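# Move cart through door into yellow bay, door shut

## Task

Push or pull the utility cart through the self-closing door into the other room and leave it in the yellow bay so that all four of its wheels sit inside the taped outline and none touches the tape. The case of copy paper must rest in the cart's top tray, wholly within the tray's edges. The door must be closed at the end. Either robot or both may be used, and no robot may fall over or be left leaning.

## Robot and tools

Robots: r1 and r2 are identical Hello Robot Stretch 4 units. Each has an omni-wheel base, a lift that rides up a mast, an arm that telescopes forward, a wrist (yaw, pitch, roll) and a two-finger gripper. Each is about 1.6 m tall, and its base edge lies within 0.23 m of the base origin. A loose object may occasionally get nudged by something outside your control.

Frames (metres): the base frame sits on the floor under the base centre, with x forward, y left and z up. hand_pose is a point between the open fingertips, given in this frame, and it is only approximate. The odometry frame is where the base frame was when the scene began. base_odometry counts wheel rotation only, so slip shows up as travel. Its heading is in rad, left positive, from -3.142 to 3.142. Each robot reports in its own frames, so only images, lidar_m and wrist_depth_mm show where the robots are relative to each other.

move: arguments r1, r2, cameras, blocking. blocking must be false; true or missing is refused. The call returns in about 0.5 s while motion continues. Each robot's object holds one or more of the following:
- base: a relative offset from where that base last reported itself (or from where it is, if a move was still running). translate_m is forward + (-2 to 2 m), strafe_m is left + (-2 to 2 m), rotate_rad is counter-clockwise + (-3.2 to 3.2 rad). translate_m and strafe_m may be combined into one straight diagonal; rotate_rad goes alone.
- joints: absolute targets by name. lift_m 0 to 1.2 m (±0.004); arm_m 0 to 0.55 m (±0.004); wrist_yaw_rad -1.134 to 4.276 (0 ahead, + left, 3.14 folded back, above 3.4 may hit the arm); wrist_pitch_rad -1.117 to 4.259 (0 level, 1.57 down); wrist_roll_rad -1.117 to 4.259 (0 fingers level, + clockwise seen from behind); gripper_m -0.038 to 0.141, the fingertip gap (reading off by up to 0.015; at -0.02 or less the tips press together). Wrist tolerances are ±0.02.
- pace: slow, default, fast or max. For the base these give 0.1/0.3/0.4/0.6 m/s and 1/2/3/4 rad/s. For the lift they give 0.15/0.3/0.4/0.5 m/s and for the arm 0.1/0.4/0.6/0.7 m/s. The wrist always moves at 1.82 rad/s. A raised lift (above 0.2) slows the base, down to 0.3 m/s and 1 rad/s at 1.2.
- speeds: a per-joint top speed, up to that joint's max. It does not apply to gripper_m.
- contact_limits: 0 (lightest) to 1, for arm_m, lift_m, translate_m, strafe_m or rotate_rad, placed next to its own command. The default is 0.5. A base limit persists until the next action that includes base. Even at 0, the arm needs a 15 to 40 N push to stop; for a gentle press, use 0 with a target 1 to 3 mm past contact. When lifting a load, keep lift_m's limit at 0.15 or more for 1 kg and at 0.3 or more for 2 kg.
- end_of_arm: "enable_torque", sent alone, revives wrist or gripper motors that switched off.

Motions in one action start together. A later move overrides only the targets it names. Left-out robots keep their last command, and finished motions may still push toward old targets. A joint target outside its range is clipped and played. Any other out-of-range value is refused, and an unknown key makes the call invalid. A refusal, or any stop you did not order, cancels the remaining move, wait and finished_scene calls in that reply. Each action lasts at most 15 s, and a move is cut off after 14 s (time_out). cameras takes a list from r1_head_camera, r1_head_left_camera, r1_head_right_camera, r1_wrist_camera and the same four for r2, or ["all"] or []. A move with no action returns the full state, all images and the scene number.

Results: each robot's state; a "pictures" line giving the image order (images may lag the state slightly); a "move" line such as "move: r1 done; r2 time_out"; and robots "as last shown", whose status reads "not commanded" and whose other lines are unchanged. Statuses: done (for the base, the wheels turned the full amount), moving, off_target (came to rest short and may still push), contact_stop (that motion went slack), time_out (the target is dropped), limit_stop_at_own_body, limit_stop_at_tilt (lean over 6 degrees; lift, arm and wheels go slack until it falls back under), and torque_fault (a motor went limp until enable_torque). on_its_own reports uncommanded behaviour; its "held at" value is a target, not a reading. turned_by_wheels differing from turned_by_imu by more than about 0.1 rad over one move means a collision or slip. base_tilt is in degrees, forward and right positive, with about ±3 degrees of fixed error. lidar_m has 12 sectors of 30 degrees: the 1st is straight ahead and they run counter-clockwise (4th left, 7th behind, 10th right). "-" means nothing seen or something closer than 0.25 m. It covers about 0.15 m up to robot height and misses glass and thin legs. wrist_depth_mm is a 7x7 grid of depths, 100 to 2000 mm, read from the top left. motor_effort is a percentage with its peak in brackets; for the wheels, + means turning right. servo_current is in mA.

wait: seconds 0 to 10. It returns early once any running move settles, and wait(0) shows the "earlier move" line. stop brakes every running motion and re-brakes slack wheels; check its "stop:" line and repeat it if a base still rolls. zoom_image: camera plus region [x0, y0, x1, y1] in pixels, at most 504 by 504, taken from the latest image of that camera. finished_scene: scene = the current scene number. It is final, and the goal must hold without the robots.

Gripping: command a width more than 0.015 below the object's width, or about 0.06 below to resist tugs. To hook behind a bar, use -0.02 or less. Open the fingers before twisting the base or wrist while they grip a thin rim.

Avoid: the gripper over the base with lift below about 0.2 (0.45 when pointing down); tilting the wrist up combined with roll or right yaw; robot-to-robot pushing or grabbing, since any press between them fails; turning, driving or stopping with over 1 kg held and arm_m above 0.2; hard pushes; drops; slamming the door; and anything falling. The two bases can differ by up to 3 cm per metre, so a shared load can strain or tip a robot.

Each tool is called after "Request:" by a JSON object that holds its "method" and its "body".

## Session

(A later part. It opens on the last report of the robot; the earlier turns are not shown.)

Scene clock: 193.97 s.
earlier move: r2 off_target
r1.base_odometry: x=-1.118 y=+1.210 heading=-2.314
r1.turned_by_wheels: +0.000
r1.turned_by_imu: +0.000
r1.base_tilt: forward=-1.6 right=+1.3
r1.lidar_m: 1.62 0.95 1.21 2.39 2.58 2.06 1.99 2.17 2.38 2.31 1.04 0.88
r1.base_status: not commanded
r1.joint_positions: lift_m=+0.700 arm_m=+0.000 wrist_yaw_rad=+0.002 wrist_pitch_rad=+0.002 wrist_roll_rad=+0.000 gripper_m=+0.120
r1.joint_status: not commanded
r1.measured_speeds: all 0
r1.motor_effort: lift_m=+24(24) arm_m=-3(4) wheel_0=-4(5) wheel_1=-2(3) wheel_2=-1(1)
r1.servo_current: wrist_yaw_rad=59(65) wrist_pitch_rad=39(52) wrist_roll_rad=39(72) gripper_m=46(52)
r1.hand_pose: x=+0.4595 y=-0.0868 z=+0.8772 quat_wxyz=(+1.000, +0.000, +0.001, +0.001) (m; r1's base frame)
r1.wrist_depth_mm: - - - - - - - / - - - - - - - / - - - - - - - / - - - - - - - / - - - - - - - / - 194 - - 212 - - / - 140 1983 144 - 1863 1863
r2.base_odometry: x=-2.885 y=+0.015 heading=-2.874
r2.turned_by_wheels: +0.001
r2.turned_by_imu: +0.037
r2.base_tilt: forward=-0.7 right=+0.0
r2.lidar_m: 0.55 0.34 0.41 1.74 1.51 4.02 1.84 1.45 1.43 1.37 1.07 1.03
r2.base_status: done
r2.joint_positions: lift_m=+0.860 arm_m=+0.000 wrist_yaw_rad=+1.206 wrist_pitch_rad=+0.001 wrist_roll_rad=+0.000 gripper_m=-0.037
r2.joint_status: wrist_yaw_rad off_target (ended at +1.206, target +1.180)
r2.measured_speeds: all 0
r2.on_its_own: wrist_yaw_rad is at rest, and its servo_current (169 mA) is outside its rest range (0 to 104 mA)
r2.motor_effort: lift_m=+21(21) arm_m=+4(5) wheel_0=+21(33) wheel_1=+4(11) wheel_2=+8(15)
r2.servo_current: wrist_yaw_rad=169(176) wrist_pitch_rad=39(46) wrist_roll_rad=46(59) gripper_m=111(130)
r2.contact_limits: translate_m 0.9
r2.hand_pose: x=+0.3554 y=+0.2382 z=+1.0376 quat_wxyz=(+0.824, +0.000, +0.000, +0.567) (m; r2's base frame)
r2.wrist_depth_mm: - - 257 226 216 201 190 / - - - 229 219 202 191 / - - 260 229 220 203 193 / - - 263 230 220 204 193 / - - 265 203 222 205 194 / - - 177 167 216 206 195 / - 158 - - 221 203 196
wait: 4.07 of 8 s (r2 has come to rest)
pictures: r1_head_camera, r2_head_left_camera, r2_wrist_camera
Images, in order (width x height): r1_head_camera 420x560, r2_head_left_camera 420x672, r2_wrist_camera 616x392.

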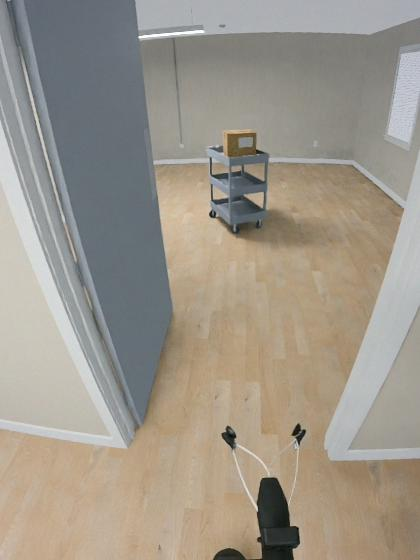

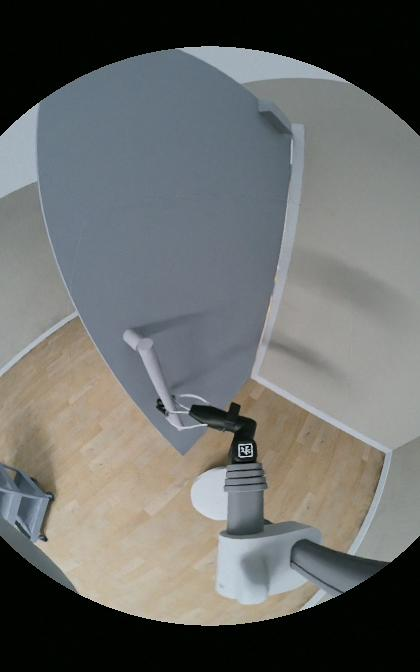

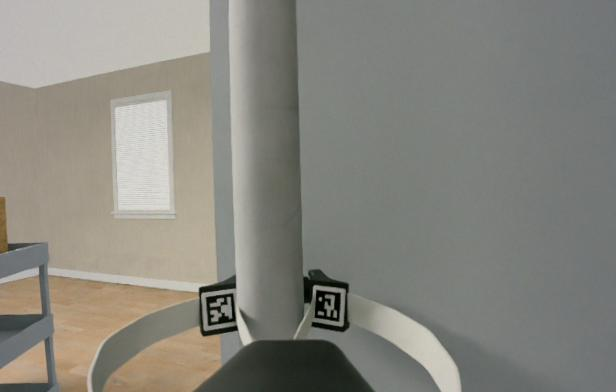

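Request:
{"method": "move", "body": {"blocking": false, "r1": {"base":{"rotate_rad":-0.06},"joints":{"lift_m":0.682,"wrist_roll_rad":1.57}}}}

Request:
{"method": "wait", "body": {"seconds": 1.5, "cameras": ["r1_head_camera"]}}

Scene clock: 205.13 s.
move: r1 moving
r1.base_odometry: x=-1.118 y=+1.210 heading=-2.373
r1.turned_by_wheels: -0.060
r1.turned_by_imu: -0.060
r1.base_tilt: forward=-1.6 right=+1.3
r1.lidar_m: 3.19 0.95 1.11 2.42 2.51 2.08 2.00 2.13 2.41 2.29 1.09 0.89
r1.base_status: rotate_rad moving
r1.joint_positions: lift_m=+0.682 arm_m=+0.000 wrist_yaw_rad=+0.002 wrist_pitch_rad=+0.002 wrist_roll_rad=+0.582 gripper_m=+0.120
r1.joint_status: lift_m moving; wrist_roll_rad moving
r1.measured_speeds: translate_m=+0.000 strafe_m=+0.000 rotate_rad=+0.000 lift_m=-0.003 arm_m=+0.000 wrist_yaw_rad=+0.000 wrist_pitch_rad=+0.000 wrist_roll_rad=+1.820
r1.motor_effort: lift_m=+14(21) arm_m=-4(4) wheel_0=+3(5) wheel_1=+2(5) wheel_2=+0(5)
r1.servo_current: wrist_yaw_rad=52(59) wrist_pitch_rad=33(52) wrist_roll_rad=91(117) gripper_m=46(46)
r1.hand_pose: x=+0.4595 y=-0.0868 z=+0.8601 quat_wxyz=(+0.958, +0.287, +0.001, +0.001) (m; r1's base frame)
r1.wrist_depth_mm: - - - - - 574 - / - - - - - 609 - / - - - - - - - / - - - - - - 585 / - 1618 - - - - 634 / - 193 - - - 1464 1430 / - 140 - 144 1756 1397 1205
r2.base_odometry: x=-2.885 y=+0.015 heading=-2.874
r2.turned_by_wheels: +0.000
r2.turned_by_imu: +0.000
r2.base_tilt: forward=-0.7 right=+0.0
r2.lidar_m: 0.53 0.34 0.42 1.70 1.50 4.10 1.83 1.45 1.43 1.36 1.07 1.06
r2.base_status: not commanded
r2.joint_positions: lift_m=+0.860 arm_m=+0.000 wrist_yaw_rad=+1.206 wrist_pitch_rad=+0.001 wrist_roll_rad=+0.000 gripper_m=-0.037
r2.joint_status: not commanded
r2.measured_speeds: all 0
r2.motor_effort: lift_m=+21(21) arm_m=+4(4) wheel_0=+21(22) wheel_1=+3(4) wheel_2=+8(8)
r2.servo_current: wrist_yaw_rad=163(176) wrist_pitch_rad=39(46) wrist_roll_rad=46(46) gripper_m=124(124)
r2.contact_limits: translate_m 0.9
r2.hand_pose: x=+0.3554 y=+0.2382 z=+1.0376 quat_wxyz=(+0.824, +0.000, +0.000, +0.567) (m; r2's base frame)
r2.wrist_depth_mm: - - 256 227 216 201 189 / - - - 229 217 202 191 / - - 260 229 219 203 192 / - - - 231 220 204 193 / - - 264 203 221 205 194 / - - 177 168 216 207 195 / - 158 - - 223 202 196
pictures: none

Scene clock: 206.17 s.
earlier move: r1 done
r1.base_odometry: x=-1.118 y=+1.210 heading=-2.373
r1.turned_by_wheels: +0.000
r1.turned_by_imu: +0.000
r1.base_tilt: forward=-1.6 right=+1.3
r1.lidar_m: 3.22 0.95 1.12 2.41 2.52 2.08 1.99 2.12 2.39 2.27 1.09 0.90
r1.base_status: done
r1.joint_positions: lift_m=+0.682 arm_m=+0.000 wrist_yaw_rad=+0.002 wrist_pitch_rad=+0.002 wrist_roll_rad=+1.568 gripper_m=+0.120
r1.joint_status: all done
r1.measured_speeds: all 0
r1.motor_effort: lift_m=+12(21) arm_m=-4(4) wheel_0=+3(5) wheel_1=+1(5) wheel_2=+0(5)
r1.servo_current: wrist_yaw_rad=65(65) wrist_pitch_rad=33(52) wrist_roll_rad=33(117) gripper_m=39(46)
r1.hand_pose: x=+0.4595 y=-0.0868 z=+0.8601 quat_wxyz=(+0.708, +0.706, +0.001, +0.000) (m; r1's base frame)
r1.wrist_depth_mm: - - - - - 1537 1138 / - - - - - 1808 1205 / - - - - - 1756 1229 / - - - - - 1808 1229 / - - - - - 1756 1229 / - - - - - 213 1255 / - 160 1661 145 - - 1281
r2.base_odometry: x=-2.885 y=+0.015 heading=-2.874
r2.turned_by_wheels: +0.000
r2.turned_by_imu: +0.000
r2.base_tilt: forward=-0.7 right=+0.0
r2.lidar_m: 0.57 0.38 0.41 1.71 1.50 4.08 1.84 1.43 1.43 1.38 1.08 1.05
r2.base_status: not commanded
r2.joint_positions: lift_m=+0.860 arm_m=+0.000 wrist_yaw_rad=+1.206 wrist_pitch_rad=+0.001 wrist_roll_rad=+0.000 gripper_m=-0.037
r2.joint_status: not commanded
r2.measured_speeds: all 0
r2.on_its_own: wrist_yaw_rad is at rest, and its servo_current (163 mA) is outside its rest range (0 to 104 mA)
r2.motor_effort: lift_m=+21(21) arm_m=+4(4) wheel_0=+22(22) wheel_1=+3(4) wheel_2=+8(8)
r2.servo_current: wrist_yaw_rad=163(176) wrist_pitch_rad=46(46) wrist_roll_rad=59(59) gripper_m=117(124)
r2.contact_limits: translate_m 0.9
r2.hand_pose: x=+0.3554 y=+0.2382 z=+1.0376 quat_wxyz=(+0.824, +0.000, +0.000, +0.567) (m; r2's base frame)
r2.wrist_depth_mm: - - 257 227 216 201 190 / - - - 229 217 201 191 / - - 262 229 218 204 192 / - - - 232 220 204 193 / - - 264 202 222 204 193 / - - 177 168 215 206 195 / - 158 - - 223 202 196
wait: 1.03 of 1.5 s (r1 has come to rest)
pictures: r1_head_camera
Images, in order (width x height): r1_head_camera 420x560.

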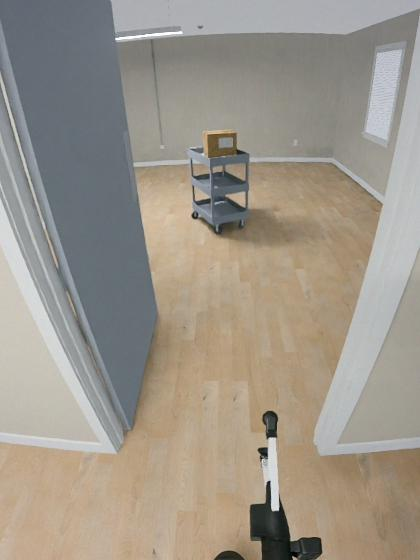

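Request:
{"method": "move", "body": {"blocking": false, "r1": {"base":{"translate_m":1.75,"strafe_m":0.0},"pace":"fast"}}}

Request:
{"method": "wait", "body": {"seconds": 9}}

Request:
{"method": "move", "body": {"blocking": false, "r1": {"base":{"translate_m":1.0,"strafe_m":-0.85},"pace":"fast"}}}

Request:
{"method": "wait", "body": {"seconds": 9, "cameras": ["r1_head_camera","r1_head_left_camera"]}}

Scene clock: 214.83 s.
move: r1 moving
r1.base_odometry: x=-1.153 y=+1.177 heading=-2.373
r1.turned_by_wheels: +0.000
r1.turned_by_imu: +0.000
r1.base_tilt: forward=-1.6 right=+1.3
r1.lidar_m: 3.17 0.90 1.05 2.38 2.50 2.15 2.03 2.19 2.38 2.31 1.03 0.85
r1.base_status: translate_m moving; strafe_m moving
r1.joint_positions: lift_m=+0.682 arm_m=+0.000 wrist_yaw_rad=+0.002 wrist_pitch_rad=+0.002 wrist_roll_rad=+1.568 gripper_m=+0.120
r1.joint_status: not commanded
r1.measured_speeds: translate_m=+0.185 strafe_m=+0.000 rotate_rad=+0.006 lift_m=+0.000 arm_m=+0.000 wrist_yaw_rad=+0.000 wrist_pitch_rad=+0.000 wrist_roll_rad=+0.000
r1.motor_effort: lift_m=+13(13) arm_m=-4(4) wheel_0=+7(10) wheel_1=+8(8) wheel_2=-10(12)
r1.servo_current: wrist_yaw_rad=52(59) wrist_pitch_rad=46(52) wrist_roll_rad=46(65) gripper_m=46(46)
r1.hand_pose: x=+0.4595 y=-0.0868 z=+0.8601 quat_wxyz=(+0.708, +0.706, +0.001, +0.000) (m; r1's base frame)
r1.wrist_depth_mm: - - - - - 1708 1182 / - - - - - 1756 1205 / - - - - - 1756 1229 / - - - - - 1708 1255 / - - - - - 1756 1255 / - - - - - 213 1255 / - - - 145 - - 1229
r2.base_odometry: x=-2.885 y=+0.015 heading=-2.874
r2.turned_by_wheels: +0.000
r2.turned_by_imu: +0.000
r2.base_tilt: forward=-0.7 right=+0.0
r2.lidar_m: 0.54 0.34 0.42 1.70 1.53 4.03 1.84 1.45 1.43 1.38 1.09 1.06
r2.base_status: not commanded
r2.joint_positions: lift_m=+0.860 arm_m=+0.000 wrist_yaw_rad=+1.206 wrist_pitch_rad=+0.001 wrist_roll_rad=+0.000 gripper_m=-0.037
r2.joint_status: not commanded
r2.measured_speeds: all 0
r2.motor_effort: lift_m=+21(21) arm_m=+4(4) wheel_0=+22(22) wheel_1=+4(4) wheel_2=+8(8)
r2.servo_current: wrist_yaw_rad=169(169) wrist_pitch_rad=39(46) wrist_roll_rad=46(59) gripper_m=117(124)
r2.contact_limits: translate_m 0.9
r2.hand_pose: x=+0.3554 y=+0.2382 z=+1.0376 quat_wxyz=(+0.824, +0.000, +0.000, +0.567) (m; r2's base frame)
r2.wrist_depth_mm: - - 257 227 216 200 190 / - - - 229 218 202 191 / - - 259 229 220 203 192 / - - - 230 220 204 193 / - - 265 202 221 206 193 / - - 177 168 215 206 195 / - 158 - - 222 203 196
pictures: none

Scene clock: 220.13 s.
earlier move: r1 done
r1.base_odometry: x=-2.377 y=-0.006 heading=-2.373
r1.turned_by_wheels: +0.000
r1.turned_by_imu: +0.000
r1.base_tilt: forward=-1.6 right=+1.3
r1.lidar_m: 1.49 3.43 0.52 0.48 0.52 0.73 3.86 0.93 1.18 2.34 2.42 3.33
r1.base_status: done
r1.joint_positions: lift_m=+0.682 arm_m=+0.000 wrist_yaw_rad=+0.002 wrist_pitch_rad=+0.002 wrist_roll_rad=+1.568 gripper_m=+0.120
r1.joint_status: not commanded
r1.measured_speeds: all 0
r1.motor_effort: lift_m=+13(13) arm_m=-4(4) wheel_0=+1(10) wheel_1=+1(9) wheel_2=+1(12)
r1.servo_current: wrist_yaw_rad=33(65) wrist_pitch_rad=39(52) wrist_roll_rad=46(72) gripper_m=39(52)
r1.hand_pose: x=+0.4595 y=-0.0868 z=+0.8601 quat_wxyz=(+0.708, +0.706, +0.001, +0.000) (m; r1's base frame)
r1.wrist_depth_mm: - - - - - 1708 1205 / - - - - - 1708 1205 / - - - - - 1618 1229 / - - - - - 1397 1229 / - - - 1464 1808 1430 1229 / - - - - 194 213 1281 / - - - 145 - 1921 1229
r2.base_odometry: x=-2.885 y=+0.015 heading=-2.874
r2.turned_by_wheels: +0.000
r2.turned_by_imu: +0.001
r2.base_tilt: forward=-0.7 right=+0.0
r2.lidar_m: 0.53 0.36 0.44 1.72 1.52 4.04 1.83 1.46 1.43 1.36 1.07 1.03
r2.base_status: not commanded
r2.joint_positions: lift_m=+0.860 arm_m=+0.000 wrist_yaw_rad=+1.206 wrist_pitch_rad=+0.001 wrist_roll_rad=+0.000 gripper_m=-0.037
r2.joint_status: not commanded
r2.measured_speeds: all 0
r2.on_its_own: wrist_yaw_rad is at rest, and its servo_current (182 mA) is outside its rest range (0 to 104 mA)
r2.motor_effort: lift_m=+21(21) arm_m=+4(4) wheel_0=+22(22) wheel_1=+3(4) wheel_2=+8(9)
r2.servo_current: wrist_yaw_rad=182(182) wrist_pitch_rad=39(46) wrist_roll_rad=52(65) gripper_m=117(124)
r2.contact_limits: translate_m 0.9
r2.hand_pose: x=+0.3554 y=+0.2382 z=+1.0376 quat_wxyz=(+0.824, +0.000, +0.000, +0.567) (m; r2's base frame)
r2.wrist_depth_mm: - - 257 227 216 201 190 / - - - 229 218 202 191 / - - 260 229 219 203 192 / - - - 230 220 204 193 / - - 264 203 222 206 194 / - - 177 167 215 206 195 / - 158 - - 221 202 196
wait: 5.30 of 9 s (r1 has come to rest)
pictures: none

Scene clock: 220.63 s.
move: r1 moving
r1.base_odometry: x=-2.427 y=-0.010 heading=-2.373
r1.turned_by_wheels: +0.000
r1.turned_by_imu: +0.000
r1.base_tilt: forward=-1.6 right=+1.3
r1.lidar_m: 1.45 3.41 0.56 0.51 0.56 0.78 3.92 0.93 1.25 2.29 2.39 3.28
r1.base_status: translate_m moving; strafe_m moving
r1.joint_positions: lift_m=+0.682 arm_m=+0.000 wrist_yaw_rad=+0.002 wrist_pitch_rad=+0.002 wrist_roll_rad=+1.568 gripper_m=+0.120
r1.joint_status: not commanded
r1.measured_speeds: translate_m=+0.151 strafe_m=-0.127 rotate_rad=+0.002 lift_m=+0.000 arm_m=+0.000 wrist_yaw_rad=+0.000 wrist_pitch_rad=+0.000 wrist_roll_rad=+0.000
r1.motor_effort: lift_m=+13(13) arm_m=-4(4) wheel_0=+11(12) wheel_1=-4(6) wheel_2=-8(11)
r1.servo_current: wrist_yaw_rad=52(72) wrist_pitch_rad=39(46) wrist_roll_rad=59(59) gripper_m=46(46)
r1.hand_pose: x=+0.4595 y=-0.0868 z=+0.8601 quat_wxyz=(+0.708, +0.706, +0.001, +0.000) (m; r1's base frame)
r1.wrist_depth_mm: - - - - - 1708 1182 / - - - - - 1756 1205 / - - - - - 1661 1229 / - - - - - 1397 1229 / - - - 1430 1808 1255 1205 / - - - - 193 214 1255 / - - - 144 - 1983 1255
r2.base_odometry: x=-2.885 y=+0.015 heading=-2.874
r2.turned_by_wheels: +0.000
r2.turned_by_imu: +0.000
r2.base_tilt: forward=-0.7 right=-0.1
r2.lidar_m: 0.54 0.34 0.41 1.73 1.52 4.04 1.86 1.46 1.44 1.36 1.08 1.06
r2.base_status: not commanded
r2.joint_positions: lift_m=+0.860 arm_m=+0.000 wrist_yaw_rad=+1.206 wrist_pitch_rad=+0.001 wrist_roll_rad=+0.000 gripper_m=-0.037
r2.joint_status: not commanded
r2.measured_speeds: all 0
r2.motor_effort: lift_m=+21(21) arm_m=+4(4) wheel_0=+21(22) wheel_1=+4(4) wheel_2=+8(9)
r2.servo_current: wrist_yaw_rad=163(176) wrist_pitch_rad=39(46) wrist_roll_rad=46(59) gripper_m=117(124)
r2.contact_limits: translate_m 0.9
r2.hand_pose: x=+0.3554 y=+0.2382 z=+1.0376 quat_wxyz=(+0.824, +0.000, +0.000, +0.567) (m; r2's base frame)
r2.wrist_depth_mm: - - 257 227 216 201 190 / - - - 228 218 202 191 / - - 262 229 220 203 192 / - - - 231 220 204 193 / - - 264 203 222 205 193 / - - 176 168 216 206 195 / - 158 - - 221 202 196
pictures: none

Scene clock: 224.70 s.
earlier move: r1 done
r1.base_odometry: x=-3.686 y=-0.090 heading=-2.374
r1.turned_by_wheels: +0.000
r1.turned_by_imu: -0.004
r1.base_tilt: forward=-1.6 right=+1.3
r1.lidar_m: 3.97 0.86 0.89 3.23 1.57 1.92 1.78 1.87 1.56 1.46 1.54 2.14
r1.base_status: done
r1.joint_positions: lift_m=+0.682 arm_m=+0.000 wrist_yaw_rad=+0.002 wrist_pitch_rad=+0.002 wrist_roll_rad=+1.568 gripper_m=+0.120
r1.joint_status: not commanded
r1.measured_speeds: all 0
r1.motor_effort: lift_m=+13(13) arm_m=-3(4) wheel_0=-3(16) wheel_1=-2(7) wheel_2=-1(11)
r1.servo_current: wrist_yaw_rad=46(72) wrist_pitch_rad=52(52) wrist_roll_rad=59(65) gripper_m=39(52)
r1.hand_pose: x=+0.4595 y=-0.0868 z=+0.8601 quat_wxyz=(+0.708, +0.706, +0.001, +0.000) (m; r1's base frame)
r1.wrist_depth_mm: - - - - - 1756 1182 / - - - - - 1708 1229 / - - - - - 1756 1255 / - - - - - 1808 1205 / - - - - - 1756 1205 / - - - - - 213 1255 / - - - 145 - 1921 1255
r2.base_odometry: x=-2.885 y=+0.015 heading=-2.874
r2.turned_by_wheels: +0.000
r2.turned_by_imu: +0.001
r2.base_tilt: forward=-0.7 right=+0.0
r2.lidar_m: 0.53 0.33 0.40 1.74 1.52 4.04 1.84 1.47 1.43 1.38 1.07 1.06
r2.base_status: not commanded
r2.joint_positions: lift_m=+0.860 arm_m=+0.000 wrist_yaw_rad=+1.206 wrist_pitch_rad=+0.001 wrist_roll_rad=+0.000 gripper_m=-0.037
r2.joint_status: not commanded
r2.measured_speeds: all 0
r2.on_its_own: wrist_yaw_rad is at rest, and its servo_current (163 mA) is outside its rest range (0 to 104 mA)
r2.motor_effort: lift_m=+21(21) arm_m=+4(4) wheel_0=+21(22) wheel_1=+3(4) wheel_2=+8(9)
r2.servo_current: wrist_yaw_rad=163(182) wrist_pitch_rad=39(46) wrist_roll_rad=52(65) gripper_m=124(124)
r2.contact_limits: translate_m 0.9
r2.hand_pose: x=+0.3554 y=+0.2382 z=+1.0376 quat_wxyz=(+0.824, +0.000, +0.000, +0.567) (m; r2's base frame)
r2.wrist_depth_mm: - - 256 228 216 200 190 / - - - 229 217 201 191 / - - 260 229 219 204 193 / - - - 231 220 204 193 / - - 264 204 221 205 194 / - - 176 168 215 206 195 / - 158 1983 - 222 203 196
wait: 4.07 of 9 s (r1 has come to rest)
pictures: r1_head_camera, r1_head_left_camera
Images, in order (width x height): r1_head_camera 420x560, r1_head_left_camera 420x672.

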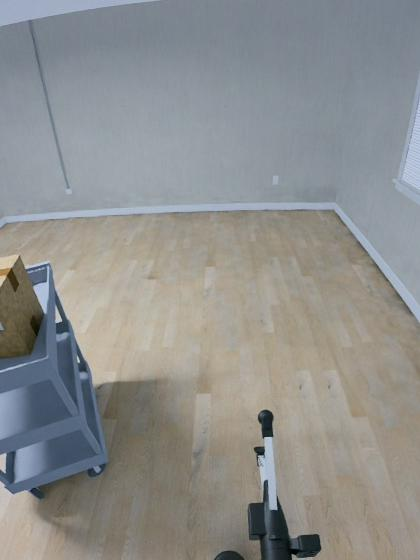

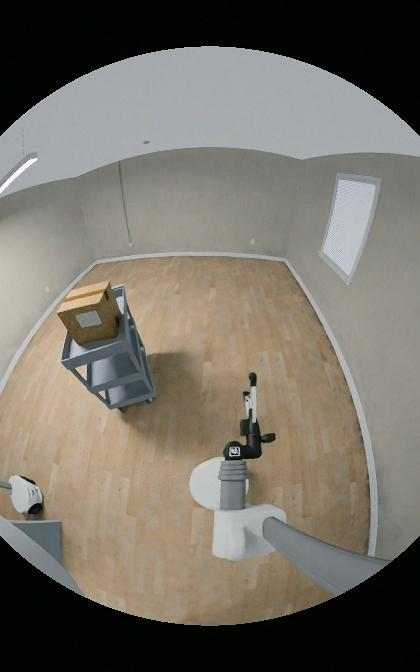

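Request:
{"method": "move", "body": {"blocking": false, "r1": {"base":{"translate_m":1.95,"strafe_m":0.0},"pace":"fast"}}}

Request:
{"method": "wait", "body": {"seconds": 9}}

Request:
{"method": "move", "body": {"blocking": false, "r1": {"base":{"rotate_rad":-2.8}}}}

Request:
{"method": "wait", "body": {"seconds": 5, "cameras": ["r1_head_camera","r1_head_left_camera"]}}

Scene clock: 231.03 s.
move: r1 moving
r1.base_odometry: x=-3.721 y=-0.123 heading=-2.373
r1.turned_by_wheels: +0.000
r1.turned_by_imu: +0.000
r1.base_tilt: forward=-1.6 right=+1.3
r1.lidar_m: 3.90 0.83 0.85 3.23 1.58 1.93 1.84 1.95 1.54 1.47 1.55 2.15
r1.base_status: translate_m moving; strafe_m moving
r1.joint_positions: lift_m=+0.682 arm_m=+0.000 wrist_yaw_rad=+0.002 wrist_pitch_rad=+0.002 wrist_roll_rad=+1.568 gripper_m=+0.120
r1.joint_status: not commanded
r1.measured_speeds: translate_m=+0.184 strafe_m=+0.000 rotate_rad=+0.003 lift_m=+0.000 arm_m=+0.000 wrist_yaw_rad=+0.000 wrist_pitch_rad=+0.000 wrist_roll_rad=+0.000
r1.motor_effort: lift_m=+13(13) arm_m=-3(4) wheel_0=+8(9) wheel_1=+6(8) wheel_2=-10(12)
r1.servo_current: wrist_yaw_rad=39(59) wrist_pitch_rad=39(46) wrist_roll_rad=39(59) gripper_m=39(46)
r1.hand_pose: x=+0.4595 y=-0.0868 z=+0.8601 quat_wxyz=(+0.708, +0.706, +0.001, +0.000) (m; r1's base frame)
r1.wrist_depth_mm: - - - - - 1708 1205 / - - - - - 1756 1205 / - - - - - 1808 1255 / - - - - - 1756 1255 / - - - - - 1756 1255 / - - - - - 213 1205 / - - - 144 - 1983 1255
r2.base_odometry: x=-2.885 y=+0.015 heading=-2.874
r2.turned_by_wheels: +0.000
r2.turned_by_imu: +0.000
r2.base_tilt: forward=-0.7 right=+0.0
r2.lidar_m: 0.55 0.35 0.44 1.68 1.50 4.06 1.85 1.45 1.43 1.35 1.05 1.04
r2.base_status: not commanded
r2.joint_positions: lift_m=+0.860 arm_m=+0.000 wrist_yaw_rad=+1.206 wrist_pitch_rad=+0.001 wrist_roll_rad=+0.000 gripper_m=-0.037
r2.joint_status: not commanded
r2.measured_speeds: all 0
r2.motor_effort: lift_m=+21(21) arm_m=+4(4) wheel_0=+22(22) wheel_1=+4(4) wheel_2=+8(8)
r2.servo_current: wrist_yaw_rad=156(169) wrist_pitch_rad=39(46) wrist_roll_rad=46(52) gripper_m=117(124)
r2.contact_limits: translate_m 0.9
r2.hand_pose: x=+0.3554 y=+0.2382 z=+1.0376 quat_wxyz=(+0.824, +0.000, +0.000, +0.567) (m; r2's base frame)
r2.wrist_depth_mm: - - 256 228 216 201 190 / - - - 229 218 202 191 / - - 260 229 219 203 192 / - - 263 231 220 204 193 / - - 265 203 221 205 193 / - - 177 168 216 206 195 / - 158 1808 - 222 203 196
pictures: none

Scene clock: 236.77 s.
earlier move: r1 done
r1.base_odometry: x=-5.088 y=-1.445 heading=-2.373
r1.turned_by_wheels: +0.000
r1.turned_by_imu: +0.000
r1.base_tilt: forward=-1.6 right=+1.3
r1.lidar_m: 2.02 2.13 2.94 3.23 1.04 1.09 3.86 2.17 1.55 1.46 1.50 2.11
r1.base_status: done
r1.joint_positions: lift_m=+0.682 arm_m=+0.000 wrist_yaw_rad=+0.002 wrist_pitch_rad=+0.002 wrist_roll_rad=+1.568 gripper_m=+0.120
r1.joint_status: not commanded
r1.measured_speeds: all 0
r1.motor_effort: lift_m=+13(13) arm_m=-3(4) wheel_0=+1(10) wheel_1=+0(8) wheel_2=+0(13)
r1.servo_current: wrist_yaw_rad=46(78) wrist_pitch_rad=39(52) wrist_roll_rad=46(72) gripper_m=46(46)
r1.hand_pose: x=+0.4595 y=-0.0868 z=+0.8601 quat_wxyz=(+0.708, +0.706, +0.001, +0.000) (m; r1's base frame)
r1.wrist_depth_mm: - - - - - 1576 1182 / - - - - - 1618 1182 / - - - - - 1618 1205 / - - - - - 1661 1229 / - - - - - 1661 1255 / - 193 - - 191 213 1255 / - 139 - 145 - 1708 1255
r2.base_odometry: x=-2.885 y=+0.015 heading=-2.874
r2.turned_by_wheels: +0.000
r2.turned_by_imu: +0.001
r2.base_tilt: forward=-0.7 right=+0.0
r2.lidar_m: 0.55 0.34 0.42 1.72 1.53 4.05 1.84 1.46 1.43 1.35 1.08 1.04
r2.base_status: not commanded
r2.joint_positions: lift_m=+0.860 arm_m=+0.000 wrist_yaw_rad=+1.206 wrist_pitch_rad=+0.001 wrist_roll_rad=+0.000 gripper_m=-0.037
r2.joint_status: not commanded
r2.measured_speeds: all 0
r2.on_its_own: wrist_yaw_rad is at rest, and its servo_current (169 mA) is outside its rest range (0 to 104 mA)
r2.motor_effort: lift_m=+21(21) arm_m=+4(4) wheel_0=+21(22) wheel_1=+4(4) wheel_2=+8(9)
r2.servo_current: wrist_yaw_rad=169(182) wrist_pitch_rad=39(46) wrist_roll_rad=46(59) gripper_m=124(124)
r2.contact_limits: translate_m 0.9
r2.hand_pose: x=+0.3554 y=+0.2382 z=+1.0376 quat_wxyz=(+0.824, +0.000, +0.000, +0.567) (m; r2's base frame)
r2.wrist_depth_mm: - - 257 226 216 201 190 / - - - 229 217 202 191 / - - 259 229 218 203 192 / - - - 230 220 204 193 / - - 264 203 221 205 194 / - - 176 168 216 206 195 / - 158 - - 221 202 196
wait: 5.73 of 9 s (r1 has come to rest)
pictures: none

Scene clock: 237.27 s.
move: r1 moving
r1.base_odometry: x=-5.088 y=-1.445 heading=-2.626
r1.turned_by_wheels: -0.253
r1.turned_by_imu: -0.253
r1.base_tilt: forward=-1.5 right=+1.3
r1.lidar_m: 2.04 2.03 2.38 3.21 3.23 1.05 1.27 2.95 1.71 1.47 1.45 1.74
r1.base_status: rotate_rad moving
r1.joint_positions: lift_m=+0.682 arm_m=+0.000 wrist_yaw_rad=+0.002 wrist_pitch_rad=+0.002 wrist_roll_rad=+1.568 gripper_m=+0.120
r1.joint_status: not commanded
r1.measured_speeds: translate_m=+0.000 strafe_m=+0.000 rotate_rad=-0.975 lift_m=+0.000 arm_m=+0.000 wrist_yaw_rad=+0.000 wrist_pitch_rad=+0.000 wrist_roll_rad=+0.000
r1.motor_effort: lift_m=+13(13) arm_m=-4(4) wheel_0=+7(8) wheel_1=+8(10) wheel_2=+5(7)
r1.servo_current: wrist_yaw_rad=72(72) wrist_pitch_rad=39(46) wrist_roll_rad=46(59) gripper_m=39(46)
r1.hand_pose: x=+0.4595 y=-0.0868 z=+0.8601 quat_wxyz=(+0.708, +0.706, +0.001, +0.000) (m; r1's base frame)
r1.wrist_depth_mm: - - - - - 1708 1182 / - - - - - 1708 1229 / - - - - - 1661 1229 / - - - - - 1618 1255 / - - - - - 1708 1229 / - 193 - - 191 214 1229 / - 139 - 145 - - 1281
r2.base_odometry: x=-2.885 y=+0.015 heading=-2.874
r2.turned_by_wheels: +0.000
r2.turned_by_imu: +0.000
r2.base_tilt: forward=-0.7 right=+0.0
r2.lidar_m: 0.52 0.36 0.41 1.74 1.53 4.06 1.86 1.47 1.44 1.38 1.08 1.05
r2.base_status: not commanded
r2.joint_positions: lift_m=+0.860 arm_m=+0.000 wrist_yaw_rad=+1.206 wrist_pitch_rad=+0.001 wrist_roll_rad=+0.000 gripper_m=-0.037
r2.joint_status: not commanded
r2.measured_speeds: all 0
r2.motor_effort: lift_m=+21(21) arm_m=+4(4) wheel_0=+21(22) wheel_1=+4(4) wheel_2=+8(8)
r2.servo_current: wrist_yaw_rad=169(169) wrist_pitch_rad=39(46) wrist_roll_rad=39(52) gripper_m=111(124)
r2.contact_limits: translate_m 0.9
r2.hand_pose: x=+0.3554 y=+0.2382 z=+1.0376 quat_wxyz=(+0.824, +0.000, +0.000, +0.567) (m; r2's base frame)
r2.wrist_depth_mm: - - 256 226 216 201 190 / - - - 229 219 202 191 / - - 260 229 219 203 193 / - - - 231 220 204 193 / - - 265 204 222 205 194 / - - 177 168 216 206 195 / - 158 - - 221 202 196
pictures: none

Scene clock: 239.47 s.
earlier move: r1 done
r1.base_odometry: x=-5.088 y=-1.445 heading=+1.110
r1.turned_by_wheels: -2.547
r1.turned_by_imu: -2.561
r1.base_tilt: forward=-1.6 right=+1.3
r1.lidar_m: 2.58 1.65 1.44 1.44 1.87 2.03 2.05 2.59 3.24 1.31 1.04 1.34
r1.base_status: done
r1.joint_positions: lift_m=+0.682 arm_m=+0.000 wrist_yaw_rad=+0.002 wrist_pitch_rad=+0.002 wrist_roll_rad=+1.568 gripper_m=+0.120
r1.joint_status: not commanded
r1.measured_speeds: all 0
r1.motor_effort: lift_m=+13(13) arm_m=-4(4) wheel_0=+2(10) wheel_1=+1(10) wheel_2=+0(9)
r1.servo_current: wrist_yaw_rad=52(72) wrist_pitch_rad=39(46) wrist_roll_rad=59(72) gripper_m=46(52)
r1.hand_pose: x=+0.4595 y=-0.0869 z=+0.8601 quat_wxyz=(+0.708, +0.706, +0.001, +0.000) (m; r1's base frame)
r1.wrist_depth_mm: - - - - - 1708 1229 / - - - - - 1756 1205 / - - - - - 1756 1229 / - - - - - 1863 1229 / - - - - - 1756 1229 / - - - - - 213 1255 / - - - 145 - 1863 1281
r2.base_odometry: x=-2.885 y=+0.015 heading=-2.874
r2.turned_by_wheels: +0.000
r2.turned_by_imu: +0.000
r2.base_tilt: forward=-0.7 right=+0.0
r2.lidar_m: 0.53 0.36 0.40 1.72 1.52 4.04 1.89 1.45 1.43 1.37 1.08 1.05
r2.base_status: not commanded
r2.joint_positions: lift_m=+0.860 arm_m=+0.000 wrist_yaw_rad=+1.206 wrist_pitch_rad=+0.001 wrist_roll_rad=+0.000 gripper_m=-0.037
r2.joint_status: not commanded
r2.measured_speeds: all 0
r2.on_its_own: wrist_yaw_rad is at rest, and its servo_current (163 mA) is outside its rest range (0 to 104 mA)
r2.motor_effort: lift_m=+21(21) arm_m=+4(4) wheel_0=+21(22) wheel_1=+4(4) wheel_2=+8(9)
r2.servo_current: wrist_yaw_rad=163(182) wrist_pitch_rad=39(52) wrist_roll_rad=52(59) gripper_m=117(124)
r2.contact_limits: translate_m 0.9
r2.hand_pose: x=+0.3554 y=+0.2382 z=+1.0376 quat_wxyz=(+0.824, +0.000, +0.000, +0.567) (m; r2's base frame)
r2.wrist_depth_mm: - - 258 228 216 201 190 / - - - 229 218 202 191 / - - 259 229 219 204 192 / - - - 231 220 204 193 / - - 264 203 220 205 194 / - - 177 168 215 206 195 / - 158 - - 222 202 196
wait: 2.20 of 5 s (r1 has come to rest)
pictures: r1_head_camera, r1_head_left_camera
Images, in order (width x height): r1_head_camera 420x560, r1_head_left_camera 420x672.

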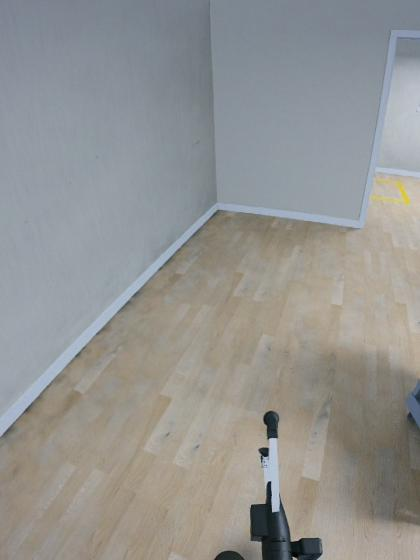

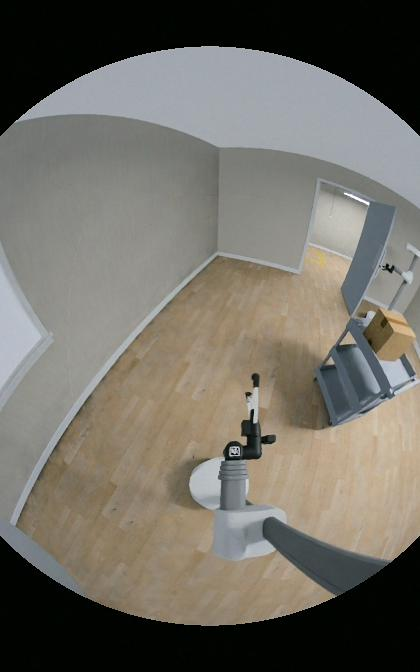

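Request:
{"method": "move", "body": {"blocking": false, "r1": {"base":{"translate_m":-0.75,"strafe_m":-0.6},"pace":"fast"}}}

Request:
{"method": "wait", "body": {"seconds": 5}}

Request:
{"method": "move", "body": {"blocking": false, "r1": {"base":{"rotate_rad":-0.45}}}}

Request:
{"method": "wait", "body": {"seconds": 3, "cameras": ["r1_head_camera","r1_wrist_camera"]}}

Scene clock: 250.77 s.
move: r1 moving
r1.base_odometry: x=-5.078 y=-1.495 heading=+1.110
r1.turned_by_wheels: +0.000
r1.turned_by_imu: +0.000
r1.base_tilt: forward=-1.6 right=+1.3
r1.lidar_m: 2.64 1.67 1.49 1.51 1.91 2.01 2.01 2.51 3.19 3.24 1.02 1.32
r1.base_status: translate_m moving; strafe_m moving
r1.joint_positions: lift_m=+0.682 arm_m=+0.000 wrist_yaw_rad=+0.002 wrist_pitch_rad=+0.002 wrist_roll_rad=+1.568 gripper_m=+0.120
r1.joint_status: not commanded
r1.measured_speeds: translate_m=-0.156 strafe_m=-0.123 rotate_rad=-0.004 lift_m=+0.000 arm_m=+0.000 wrist_yaw_rad=+0.000 wrist_pitch_rad=+0.000 wrist_roll_rad=+0.000
r1.motor_effort: lift_m=+13(13) arm_m=-4(4) wheel_0=+4(6) wheel_1=-9(12) wheel_2=+9(10)
r1.servo_current: wrist_yaw_rad=52(59) wrist_pitch_rad=46(46) wrist_roll_rad=39(59) gripper_m=46(46)
r1.hand_pose: x=+0.4595 y=-0.0869 z=+0.8601 quat_wxyz=(+0.708, +0.706, +0.001, +0.000) (m; r1's base frame)
r1.wrist_depth_mm: - - - - - 1756 1205 / - - - - - 1708 1205 / - - - - - 1808 1205 / - - - - - 1708 1205 / - - - - - 1756 1255 / - - - - - 215 1281 / - - - 145 - 1863 1229
r2.base_odometry: x=-2.885 y=+0.015 heading=-2.874
r2.turned_by_wheels: +0.000
r2.turned_by_imu: +0.000
r2.base_tilt: forward=-0.7 right=+0.0
r2.lidar_m: 0.55 0.36 0.41 1.72 1.51 4.04 1.83 1.46 1.41 1.38 1.06 1.04
r2.base_status: not commanded
r2.joint_positions: lift_m=+0.860 arm_m=+0.000 wrist_yaw_rad=+1.206 wrist_pitch_rad=+0.001 wrist_roll_rad=+0.000 gripper_m=-0.037
r2.joint_status: not commanded
r2.measured_speeds: all 0
r2.motor_effort: lift_m=+21(21) arm_m=+4(4) wheel_0=+22(22) wheel_1=+4(4) wheel_2=+8(8)
r2.servo_current: wrist_yaw_rad=169(176) wrist_pitch_rad=46(46) wrist_roll_rad=46(59) gripper_m=111(124)
r2.contact_limits: translate_m 0.9
r2.hand_pose: x=+0.3554 y=+0.2382 z=+1.0376 quat_wxyz=(+0.824, +0.000, +0.000, +0.567) (m; r2's base frame)
r2.wrist_depth_mm: - - 257 227 216 200 190 / - - - 229 217 201 191 / - - 259 229 219 204 193 / - - - 232 220 204 193 / - - 264 202 222 205 195 / - - 177 168 216 206 195 / - 158 - - 222 202 196
pictures: none

Scene clock: 253.93 s.
earlier move: r1 done
r1.base_odometry: x=-4.884 y=-2.384 heading=+1.110
r1.turned_by_wheels: +0.000
r1.turned_by_imu: -0.004
r1.base_tilt: forward=-1.6 right=+1.3
r1.lidar_m: 1.47 2.53 2.27 2.32 1.73 1.54 1.57 1.96 2.44 2.46 3.00 1.13
r1.base_status: done
r1.joint_positions: lift_m=+0.682 arm_m=+0.000 wrist_yaw_rad=+0.002 wrist_pitch_rad=+0.002 wrist_roll_rad=+1.568 gripper_m=+0.120
r1.joint_status: not commanded
r1.measured_speeds: all 0
r1.motor_effort: lift_m=+13(13) arm_m=-4(4) wheel_0=+2(7) wheel_1=+0(14) wheel_2=+0(11)
r1.servo_current: wrist_yaw_rad=46(78) wrist_pitch_rad=46(46) wrist_roll_rad=52(72) gripper_m=46(52)
r1.hand_pose: x=+0.4595 y=-0.0869 z=+0.8601 quat_wxyz=(+0.708, +0.706, +0.001, +0.000) (m; r1's base frame)
r1.wrist_depth_mm: - - - 1118 - 917 917 / - - - 1138 - 1025 - / - - - - - 1618 1205 / - - - - - 1756 1205 / - - - - - 1808 1255 / - - - - - 213 1229 / - - - 145 - 1921 1281
r2.base_odometry: x=-2.885 y=+0.015 heading=-2.874
r2.turned_by_wheels: +0.000
r2.turned_by_imu: +0.000
r2.base_tilt: forward=-0.7 right=+0.0
r2.lidar_m: 0.53 0.35 0.41 1.72 1.50 4.06 1.86 1.45 1.43 1.37 1.09 1.04
r2.base_status: not commanded
r2.joint_positions: lift_m=+0.860 arm_m=+0.000 wrist_yaw_rad=+1.206 wrist_pitch_rad=+0.001 wrist_roll_rad=+0.000 gripper_m=-0.037
r2.joint_status: not commanded
r2.measured_speeds: all 0
r2.on_its_own: wrist_yaw_rad is at rest, and its servo_current (169 mA) is outside its rest range (0 to 104 mA)
r2.motor_effort: lift_m=+21(21) arm_m=+4(4) wheel_0=+22(22) wheel_1=+4(4) wheel_2=+8(9)
r2.servo_current: wrist_yaw_rad=169(182) wrist_pitch_rad=33(52) wrist_roll_rad=39(59) gripper_m=117(130)
r2.contact_limits: translate_m 0.9
r2.hand_pose: x=+0.3554 y=+0.2382 z=+1.0376 quat_wxyz=(+0.824, +0.000, +0.000, +0.567) (m; r2's base frame)
r2.wrist_depth_mm: - - 257 227 215 201 190 / - - - 229 217 202 191 / - - 260 229 220 203 192 / - - - 231 220 204 193 / - - 264 203 221 205 193 / - - 176 168 216 206 195 / - 158 - - 221 203 196
wait: 3.17 of 5 s (r1 has come to rest)
pictures: none

Scene clock: 254.43 s.
move: r1 moving
r1.base_odometry: x=-4.884 y=-2.384 heading=+0.859
r1.turned_by_wheels: -0.251
r1.turned_by_imu: -0.252
r1.base_tilt: forward=-1.6 right=+1.3
r1.lidar_m: 1.11 2.95 2.32 2.23 2.01 1.60 1.55 1.68 2.45 2.44 2.64 1.24
r1.base_status: rotate_rad moving
r1.joint_positions: lift_m=+0.682 arm_m=+0.000 wrist_yaw_rad=+0.002 wrist_pitch_rad=+0.002 wrist_roll_rad=+1.568 gripper_m=+0.120
r1.joint_status: not commanded
r1.measured_speeds: translate_m=+0.001 strafe_m=+0.002 rotate_rad=-0.936 lift_m=+0.000 arm_m=+0.000 wrist_yaw_rad=+0.000 wrist_pitch_rad=+0.000 wrist_roll_rad=+0.000
r1.motor_effort: lift_m=+13(13) arm_m=-4(4) wheel_0=+5(8) wheel_1=+6(9) wheel_2=+6(7)
r1.servo_current: wrist_yaw_rad=59(59) wrist_pitch_rad=52(52) wrist_roll_rad=52(65) gripper_m=39(46)
r1.hand_pose: x=+0.4595 y=-0.0869 z=+0.8601 quat_wxyz=(+0.708, +0.706, +0.001, +0.000) (m; r1's base frame)
r1.wrist_depth_mm: - - - - - 1708 1118 / - - - - - 1863 1098 / - - - 1205 - - 991 / - - - 1281 - 1537 1182 / - - - - - 1808 1255 / - - - - - 213 1255 / - - - 145 - 1983 1255
r2.base_odometry: x=-2.885 y=+0.015 heading=-2.874
r2.turned_by_wheels: +0.000
r2.turned_by_imu: +0.000
r2.base_tilt: forward=-0.7 right=+0.0
r2.lidar_m: 0.55 0.34 0.42 1.74 1.53 4.02 1.86 1.44 1.42 1.40 1.08 1.05
r2.base_status: not commanded
r2.joint_positions: lift_m=+0.860 arm_m=+0.000 wrist_yaw_rad=+1.206 wrist_pitch_rad=+0.001 wrist_roll_rad=+0.000 gripper_m=-0.037
r2.joint_status: not commanded
r2.measured_speeds: all 0
r2.motor_effort: lift_m=+21(21) arm_m=+4(4) wheel_0=+21(22) wheel_1=+4(4) wheel_2=+8(8)
r2.servo_current: wrist_yaw_rad=169(176) wrist_pitch_rad=46(46) wrist_roll_rad=46(52) gripper_m=117(124)
r2.contact_limits: translate_m 0.9
r2.hand_pose: x=+0.3554 y=+0.2382 z=+1.0376 quat_wxyz=(+0.824, +0.000, +0.000, +0.567) (m; r2's base frame)
r2.wrist_depth_mm: - - 257 227 215 201 189 / - - - 229 218 202 191 / - - 259 229 219 203 192 / - - - 231 220 204 193 / - - 264 202 223 206 194 / - - 176 168 216 206 195 / - 158 - - 222 203 196
pictures: none

Scene clock: 255.17 s.
earlier move: r1 done
r1.base_odometry: x=-4.884 y=-2.384 heading=+0.661
r1.turned_by_wheels: -0.198
r1.turned_by_imu: -0.199
r1.base_tilt: forward=-1.6 right=+1.3
r1.lidar_m: 1.12 3.61 2.47 2.26 2.35 1.69 1.54 1.59 2.07 2.41 2.46 3.16
r1.base_status: done
r1.joint_positions: lift_m=+0.682 arm_m=+0.000 wrist_yaw_rad=+0.002 wrist_pitch_rad=+0.002 wrist_roll_rad=+1.568 gripper_m=+0.120
r1.joint_status: not commanded
r1.measured_speeds: all 0
r1.motor_effort: lift_m=+13(13) arm_m=-4(4) wheel_0=+4(8) wheel_1=+1(9) wheel_2=+2(7)
r1.servo_current: wrist_yaw_rad=39(65) wrist_pitch_rad=46(52) wrist_roll_rad=39(65) gripper_m=46(46)
r1.hand_pose: x=+0.4595 y=-0.0869 z=+0.8601 quat_wxyz=(+0.708, +0.706, +0.001, +0.000) (m; r1's base frame)
r1.wrist_depth_mm: - - - - - 1618 1205 / - - - - - 1708 1229 / - - - - - 1661 1229 / - - - - - - 1138 / - - - 1255 - - 1078 / - - 1205 1182 193 196 1138 / - - - 145 - 1808 1255
r2.base_odometry: x=-2.885 y=+0.015 heading=-2.874
r2.turned_by_wheels: +0.000
r2.turned_by_imu: +0.000
r2.base_tilt: forward=-0.7 right=+0.1
r2.lidar_m: 0.54 0.36 0.40 1.71 1.49 4.06 1.83 1.44 1.41 1.36 1.08 1.05
r2.base_status: not commanded
r2.joint_positions: lift_m=+0.860 arm_m=+0.000 wrist_yaw_rad=+1.206 wrist_pitch_rad=+0.001 wrist_roll_rad=+0.000 gripper_m=-0.037
r2.joint_status: not commanded
r2.measured_speeds: all 0
r2.on_its_own: wrist_yaw_rad is at rest, and its servo_current (163 mA) is outside its rest range (0 to 104 mA)
r2.motor_effort: lift_m=+21(21) arm_m=+4(4) wheel_0=+21(22) wheel_1=+4(4) wheel_2=+8(8)
r2.servo_current: wrist_yaw_rad=163(182) wrist_pitch_rad=39(46) wrist_roll_rad=46(59) gripper_m=111(124)
r2.contact_limits: translate_m 0.9
r2.hand_pose: x=+0.3554 y=+0.2382 z=+1.0376 quat_wxyz=(+0.824, +0.000, +0.000, +0.567) (m; r2's base frame)
r2.wrist_depth_mm: - - 256 227 216 201 190 / - - - 229 217 202 191 / - - 259 229 219 203 192 / - - - 232 220 204 193 / - - 265 203 222 204 194 / - - 176 168 216 206 195 / - 158 - - 222 202 196
wait: 0.73 of 3 s (r1 has come to rest)
pictures: r1_head_camera, r1_wrist_camera
Images, in order (width x height): r1_head_camera 420x560, r1_wrist_camera 616x392.

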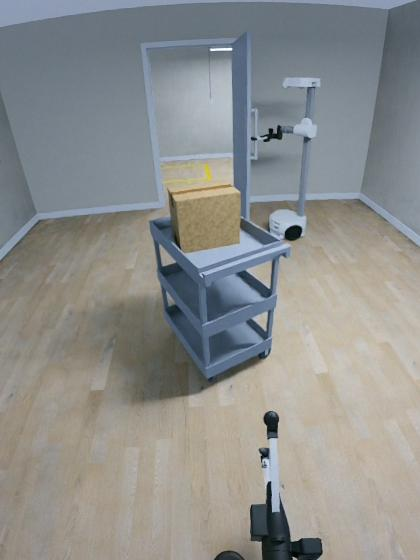

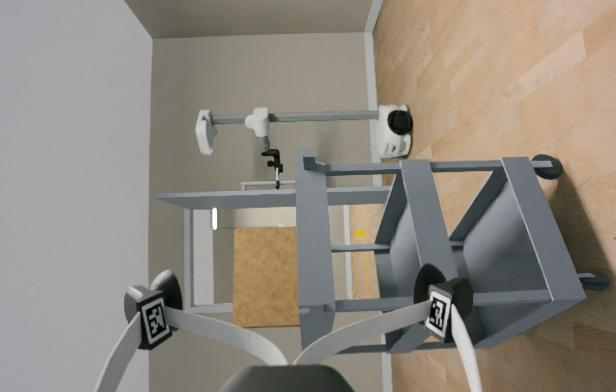

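Request:
{"method": "move", "body": {"blocking": false, "r1": {"base":{"rotate_rad":0.47}}}}

Request:
{"method": "wait", "body": {"seconds": 3}}

Request:
{"method": "move", "body": {"blocking": false, "r1": {"base":{"translate_m":0.1,"strafe_m":-0.67}}}}

Request:
{"method": "wait", "body": {"seconds": 5, "cameras": ["r1_head_camera","r1_wrist_camera"]}}

Scene clock: 269.77 s.
move: r1 moving
r1.base_odometry: x=-4.884 y=-2.384 heading=+0.912
r1.turned_by_wheels: +0.251
r1.turned_by_imu: +0.252
r1.base_tilt: forward=-1.6 right=+1.3
r1.lidar_m: 1.12 2.86 2.26 2.26 1.89 1.54 1.54 1.72 2.44 2.41 2.68 1.20
r1.base_status: rotate_rad moving
r1.joint_positions: lift_m=+0.682 arm_m=+0.000 wrist_yaw_rad=+0.002 wrist_pitch_rad=+0.002 wrist_roll_rad=+1.568 gripper_m=+0.120
r1.joint_status: not commanded
r1.measured_speeds: translate_m=+0.000 strafe_m=+0.001 rotate_rad=+0.954 lift_m=+0.000 arm_m=+0.000 wrist_yaw_rad=+0.000 wrist_pitch_rad=+0.000 wrist_roll_rad=+0.000
r1.motor_effort: lift_m=+13(13) arm_m=-4(4) wheel_0=-7(9) wheel_1=-8(8) wheel_2=-6(7)
r1.servo_current: wrist_yaw_rad=52(52) wrist_pitch_rad=39(46) wrist_roll_rad=52(59) gripper_m=52(52)
r1.hand_pose: x=+0.4595 y=-0.0869 z=+0.8601 quat_wxyz=(+0.708, +0.706, +0.001, +0.000) (m; r1's base frame)
r1.wrist_depth_mm: - - - - - 1756 1182 / - - - - - 1921 1118 / - - - 1229 - - 1025 / - - - 1205 - 1008 1078 / - - - - - 1661 1255 / - - - - - 214 1255 / - - - 144 - 1863 1255
r2.base_odometry: x=-2.885 y=+0.015 heading=-2.874
r2.turned_by_wheels: +0.000
r2.turned_by_imu: +0.000
r2.base_tilt: forward=-0.7 right=+0.0
r2.lidar_m: 0.54 0.35 0.44 1.74 1.51 4.07 1.85 1.47 1.43 1.36 1.08 1.04
r2.base_status: not commanded
r2.joint_positions: lift_m=+0.860 arm_m=+0.000 wrist_yaw_rad=+1.206 wrist_pitch_rad=+0.001 wrist_roll_rad=+0.000 gripper_m=-0.037
r2.joint_status: not commanded
r2.measured_speeds: all 0
r2.motor_effort: lift_m=+21(21) arm_m=+4(4) wheel_0=+21(22) wheel_1=+4(4) wheel_2=+8(8)
r2.servo_current: wrist_yaw_rad=169(169) wrist_pitch_rad=33(46) wrist_roll_rad=46(59) gripper_m=111(124)
r2.contact_limits: translate_m 0.9
r2.hand_pose: x=+0.3554 y=+0.2382 z=+1.0376 quat_wxyz=(+0.824, +0.000, +0.000, +0.567) (m; r2's base frame)
r2.wrist_depth_mm: - - 256 227 216 200 190 / - - - 229 219 202 191 / - - 262 229 219 203 193 / - - - 231 221 204 194 / - - 264 203 222 206 193 / - - 176 168 216 206 195 / - 158 - - 221 204 196
pictures: none

Scene clock: 270.53 s.
earlier move: r1 done
r1.base_odometry: x=-4.884 y=-2.384 heading=+1.130
r1.turned_by_wheels: +0.218
r1.turned_by_imu: +0.220
r1.base_tilt: forward=-1.6 right=+1.3
r1.lidar_m: 1.59 2.53 2.25 2.29 1.66 1.56 1.56 2.01 2.42 2.46 3.05 1.13
r1.base_status: done
r1.joint_positions: lift_m=+0.682 arm_m=+0.000 wrist_yaw_rad=+0.002 wrist_pitch_rad=+0.002 wrist_roll_rad=+1.568 gripper_m=+0.120
r1.joint_status: not commanded
r1.measured_speeds: all 0
r1.motor_effort: lift_m=+13(13) arm_m=-4(4) wheel_0=-2(9) wheel_1=-2(8) wheel_2=+0(7)
r1.servo_current: wrist_yaw_rad=52(65) wrist_pitch_rad=46(52) wrist_roll_rad=46(59) gripper_m=46(52)
r1.hand_pose: x=+0.4595 y=-0.0869 z=+0.8601 quat_wxyz=(+0.708, +0.706, +0.001, +0.000) (m; r1's base frame)
r1.wrist_depth_mm: - - 1118 1098 - - - / - - - - - 1464 1160 / - - - - - 1661 1229 / - - - - - 1756 1205 / - - - - - 1756 1255 / - - - - - 214 1255 / - - - 145 - 1863 1255
r2.base_odometry: x=-2.885 y=+0.015 heading=-2.874
r2.turned_by_wheels: +0.000
r2.turned_by_imu: +0.000
r2.base_tilt: forward=-0.7 right=+0.0
r2.lidar_m: 0.55 0.34 0.44 1.73 1.51 4.07 1.86 1.46 1.42 1.36 1.08 1.04
r2.base_status: not commanded
r2.joint_positions: lift_m=+0.860 arm_m=+0.000 wrist_yaw_rad=+1.206 wrist_pitch_rad=+0.001 wrist_roll_rad=+0.000 gripper_m=-0.037
r2.joint_status: not commanded
r2.measured_speeds: all 0
r2.on_its_own: wrist_yaw_rad is at rest, and its servo_current (163 mA) is outside its rest range (0 to 104 mA)
r2.motor_effort: lift_m=+21(21) arm_m=+4(4) wheel_0=+21(22) wheel_1=+4(4) wheel_2=+8(8)
r2.servo_current: wrist_yaw_rad=163(176) wrist_pitch_rad=39(46) wrist_roll_rad=52(59) gripper_m=117(124)
r2.contact_limits: translate_m 0.9
r2.hand_pose: x=+0.3554 y=+0.2382 z=+1.0376 quat_wxyz=(+0.824, +0.000, +0.000, +0.567) (m; r2's base frame)
r2.wrist_depth_mm: - - 256 227 216 201 190 / - - - 229 217 201 191 / - - 262 229 219 203 193 / - - - 231 220 204 193 / - - 264 203 221 205 194 / - - 176 168 216 206 195 / - 158 - - 221 202 196
wait: 0.77 of 3 s (r1 has come to rest)
pictures: none

Scene clock: 271.03 s.
move: r1 moving
r1.base_odometry: x=-4.852 y=-2.394 heading=+1.130
r1.turned_by_wheels: +0.000
r1.turned_by_imu: +0.000
r1.base_tilt: forward=-1.6 right=+1.3
r1.lidar_m: 1.45 2.55 2.31 2.34 1.73 1.57 1.59 2.03 2.41 2.44 3.00 1.09
r1.base_status: translate_m moving; strafe_m moving
r1.joint_positions: lift_m=+0.682 arm_m=+0.000 wrist_yaw_rad=+0.002 wrist_pitch_rad=+0.002 wrist_roll_rad=+1.568 gripper_m=+0.120
r1.joint_status: not commanded
r1.measured_speeds: translate_m=+0.020 strafe_m=-0.129 rotate_rad=+0.001 lift_m=+0.000 arm_m=+0.000 wrist_yaw_rad=+0.000 wrist_pitch_rad=+0.000 wrist_roll_rad=+0.000
r1.motor_effort: lift_m=+13(13) arm_m=-4(4) wheel_0=+9(10) wheel_1=-8(10) wheel_2=-4(5)
r1.servo_current: wrist_yaw_rad=59(59) wrist_pitch_rad=39(46) wrist_roll_rad=39(59) gripper_m=39(52)
r1.hand_pose: x=+0.4595 y=-0.0869 z=+0.8601 quat_wxyz=(+0.708, +0.706, +0.001, +0.000) (m; r1's base frame)
r1.wrist_depth_mm: - - 1098 1098 - - - / - - - 1118 - 1464 1182 / - - - - - 1756 1229 / - - - - - 1756 1255 / - - - - - 1808 1255 / - - - - - 213 1229 / - - - 145 - 1983 1255
r2.base_odometry: x=-2.885 y=+0.015 heading=-2.874
r2.turned_by_wheels: +0.000
r2.turned_by_imu: +0.000
r2.base_tilt: forward=-0.7 right=+0.0
r2.lidar_m: 0.54 0.36 0.40 1.70 1.49 4.08 1.87 1.45 1.42 1.36 1.07 1.05
r2.base_status: not commanded
r2.joint_positions: lift_m=+0.860 arm_m=+0.000 wrist_yaw_rad=+1.206 wrist_pitch_rad=+0.001 wrist_roll_rad=+0.000 gripper_m=-0.037
r2.joint_status: not commanded
r2.measured_speeds: all 0
r2.motor_effort: lift_m=+21(21) arm_m=+4(4) wheel_0=+21(22) wheel_1=+4(4) wheel_2=+8(8)
r2.servo_current: wrist_yaw_rad=169(169) wrist_pitch_rad=39(46) wrist_roll_rad=39(59) gripper_m=117(117)
r2.contact_limits: translate_m 0.9
r2.hand_pose: x=+0.3554 y=+0.2382 z=+1.0376 quat_wxyz=(+0.824, +0.000, +0.000, +0.567) (m; r2's base frame)
r2.wrist_depth_mm: - - 257 227 216 200 190 / - - - 229 217 202 191 / - - 260 229 220 203 193 / - - - 231 220 204 193 / - - 264 203 221 206 194 / - - 177 168 216 206 195 / - 158 - - 221 202 196
pictures: none

Scene clock: 274.20 s.
earlier move: r1 done
r1.base_odometry: x=-4.236 y=-2.579 heading=+1.130
r1.turned_by_wheels: +0.000
r1.turned_by_imu: -0.003
r1.base_tilt: forward=-1.6 right=+1.2
r1.lidar_m: 0.94 3.15 2.86 2.89 2.09 1.87 1.89 2.03 1.84 1.85 2.32 2.63
r1.base_status: done
r1.joint_positions: lift_m=+0.682 arm_m=+0.000 wrist_yaw_rad=+0.002 wrist_pitch_rad=+0.002 wrist_roll_rad=+1.568 gripper_m=+0.120
r1.joint_status: not commanded
r1.measured_speeds: all 0
r1.motor_effort: lift_m=+13(13) arm_m=-4(4) wheel_0=+1(12) wheel_1=-1(11) wheel_2=+0(5)
r1.servo_current: wrist_yaw_rad=52(72) wrist_pitch_rad=39(52) wrist_roll_rad=52(65) gripper_m=39(52)
r1.hand_pose: x=+0.4595 y=-0.0869 z=+0.8600 quat_wxyz=(+0.708, +0.706, +0.001, +0.000) (m; r1's base frame)
r1.wrist_depth_mm: - - - - - 1708 1182 / - - - - - 1756 1229 / - - - - - 1756 1205 / - - - 1098 - 798 - / - - 1008 1008 - 788 - / - - 1008 1025 195 197 - / - - - 145 - 1618 1229
r2.base_odometry: x=-2.885 y=+0.015 heading=-2.874
r2.turned_by_wheels: +0.000
r2.turned_by_imu: +0.000
r2.base_tilt: forward=-0.7 right=+0.0
r2.lidar_m: 0.54 0.35 0.42 1.73 1.50 2.60 1.86 1.45 1.43 1.38 1.06 1.04
r2.base_status: not commanded
r2.joint_positions: lift_m=+0.860 arm_m=+0.000 wrist_yaw_rad=+1.206 wrist_pitch_rad=+0.001 wrist_roll_rad=+0.000 gripper_m=-0.037
r2.joint_status: not commanded
r2.measured_speeds: all 0
r2.on_its_own: wrist_yaw_rad is at rest, and its servo_current (163 mA) is outside its rest range (0 to 104 mA)
r2.motor_effort: lift_m=+21(21) arm_m=+4(4) wheel_0=+21(22) wheel_1=+3(4) wheel_2=+8(8)
r2.servo_current: wrist_yaw_rad=163(176) wrist_pitch_rad=46(46) wrist_roll_rad=39(59) gripper_m=117(124)
r2.contact_limits: translate_m 0.9
r2.hand_pose: x=+0.3554 y=+0.2382 z=+1.0376 quat_wxyz=(+0.824, +0.000, +0.000, +0.567) (m; r2's base frame)
r2.wrist_depth_mm: - - 256 226 216 202 190 / - - - 228 217 202 190 / - - 260 229 218 202 192 / - - - 231 220 204 193 / - - 265 204 222 205 193 / - - 176 168 216 206 195 / - 158 - - 221 202 195
wait: 3.17 of 5 s (r1 has come to rest)
pictures: r1_head_camera, r1_wrist_camera
Images, in order (width x height): r1_head_camera 420x560, r1_wrist_camera 616x392.

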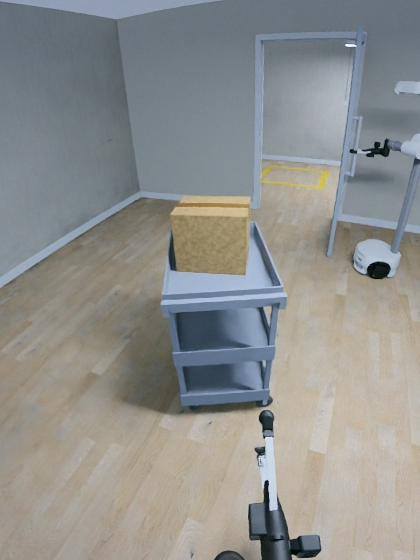

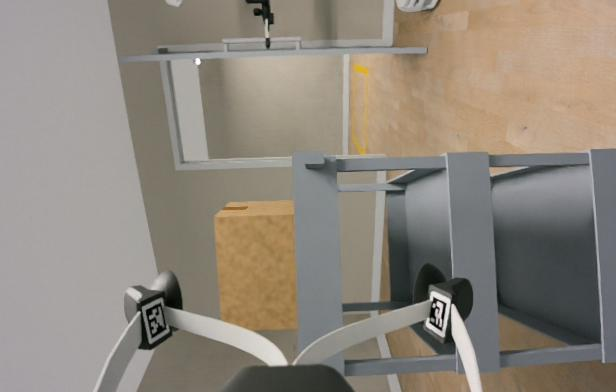

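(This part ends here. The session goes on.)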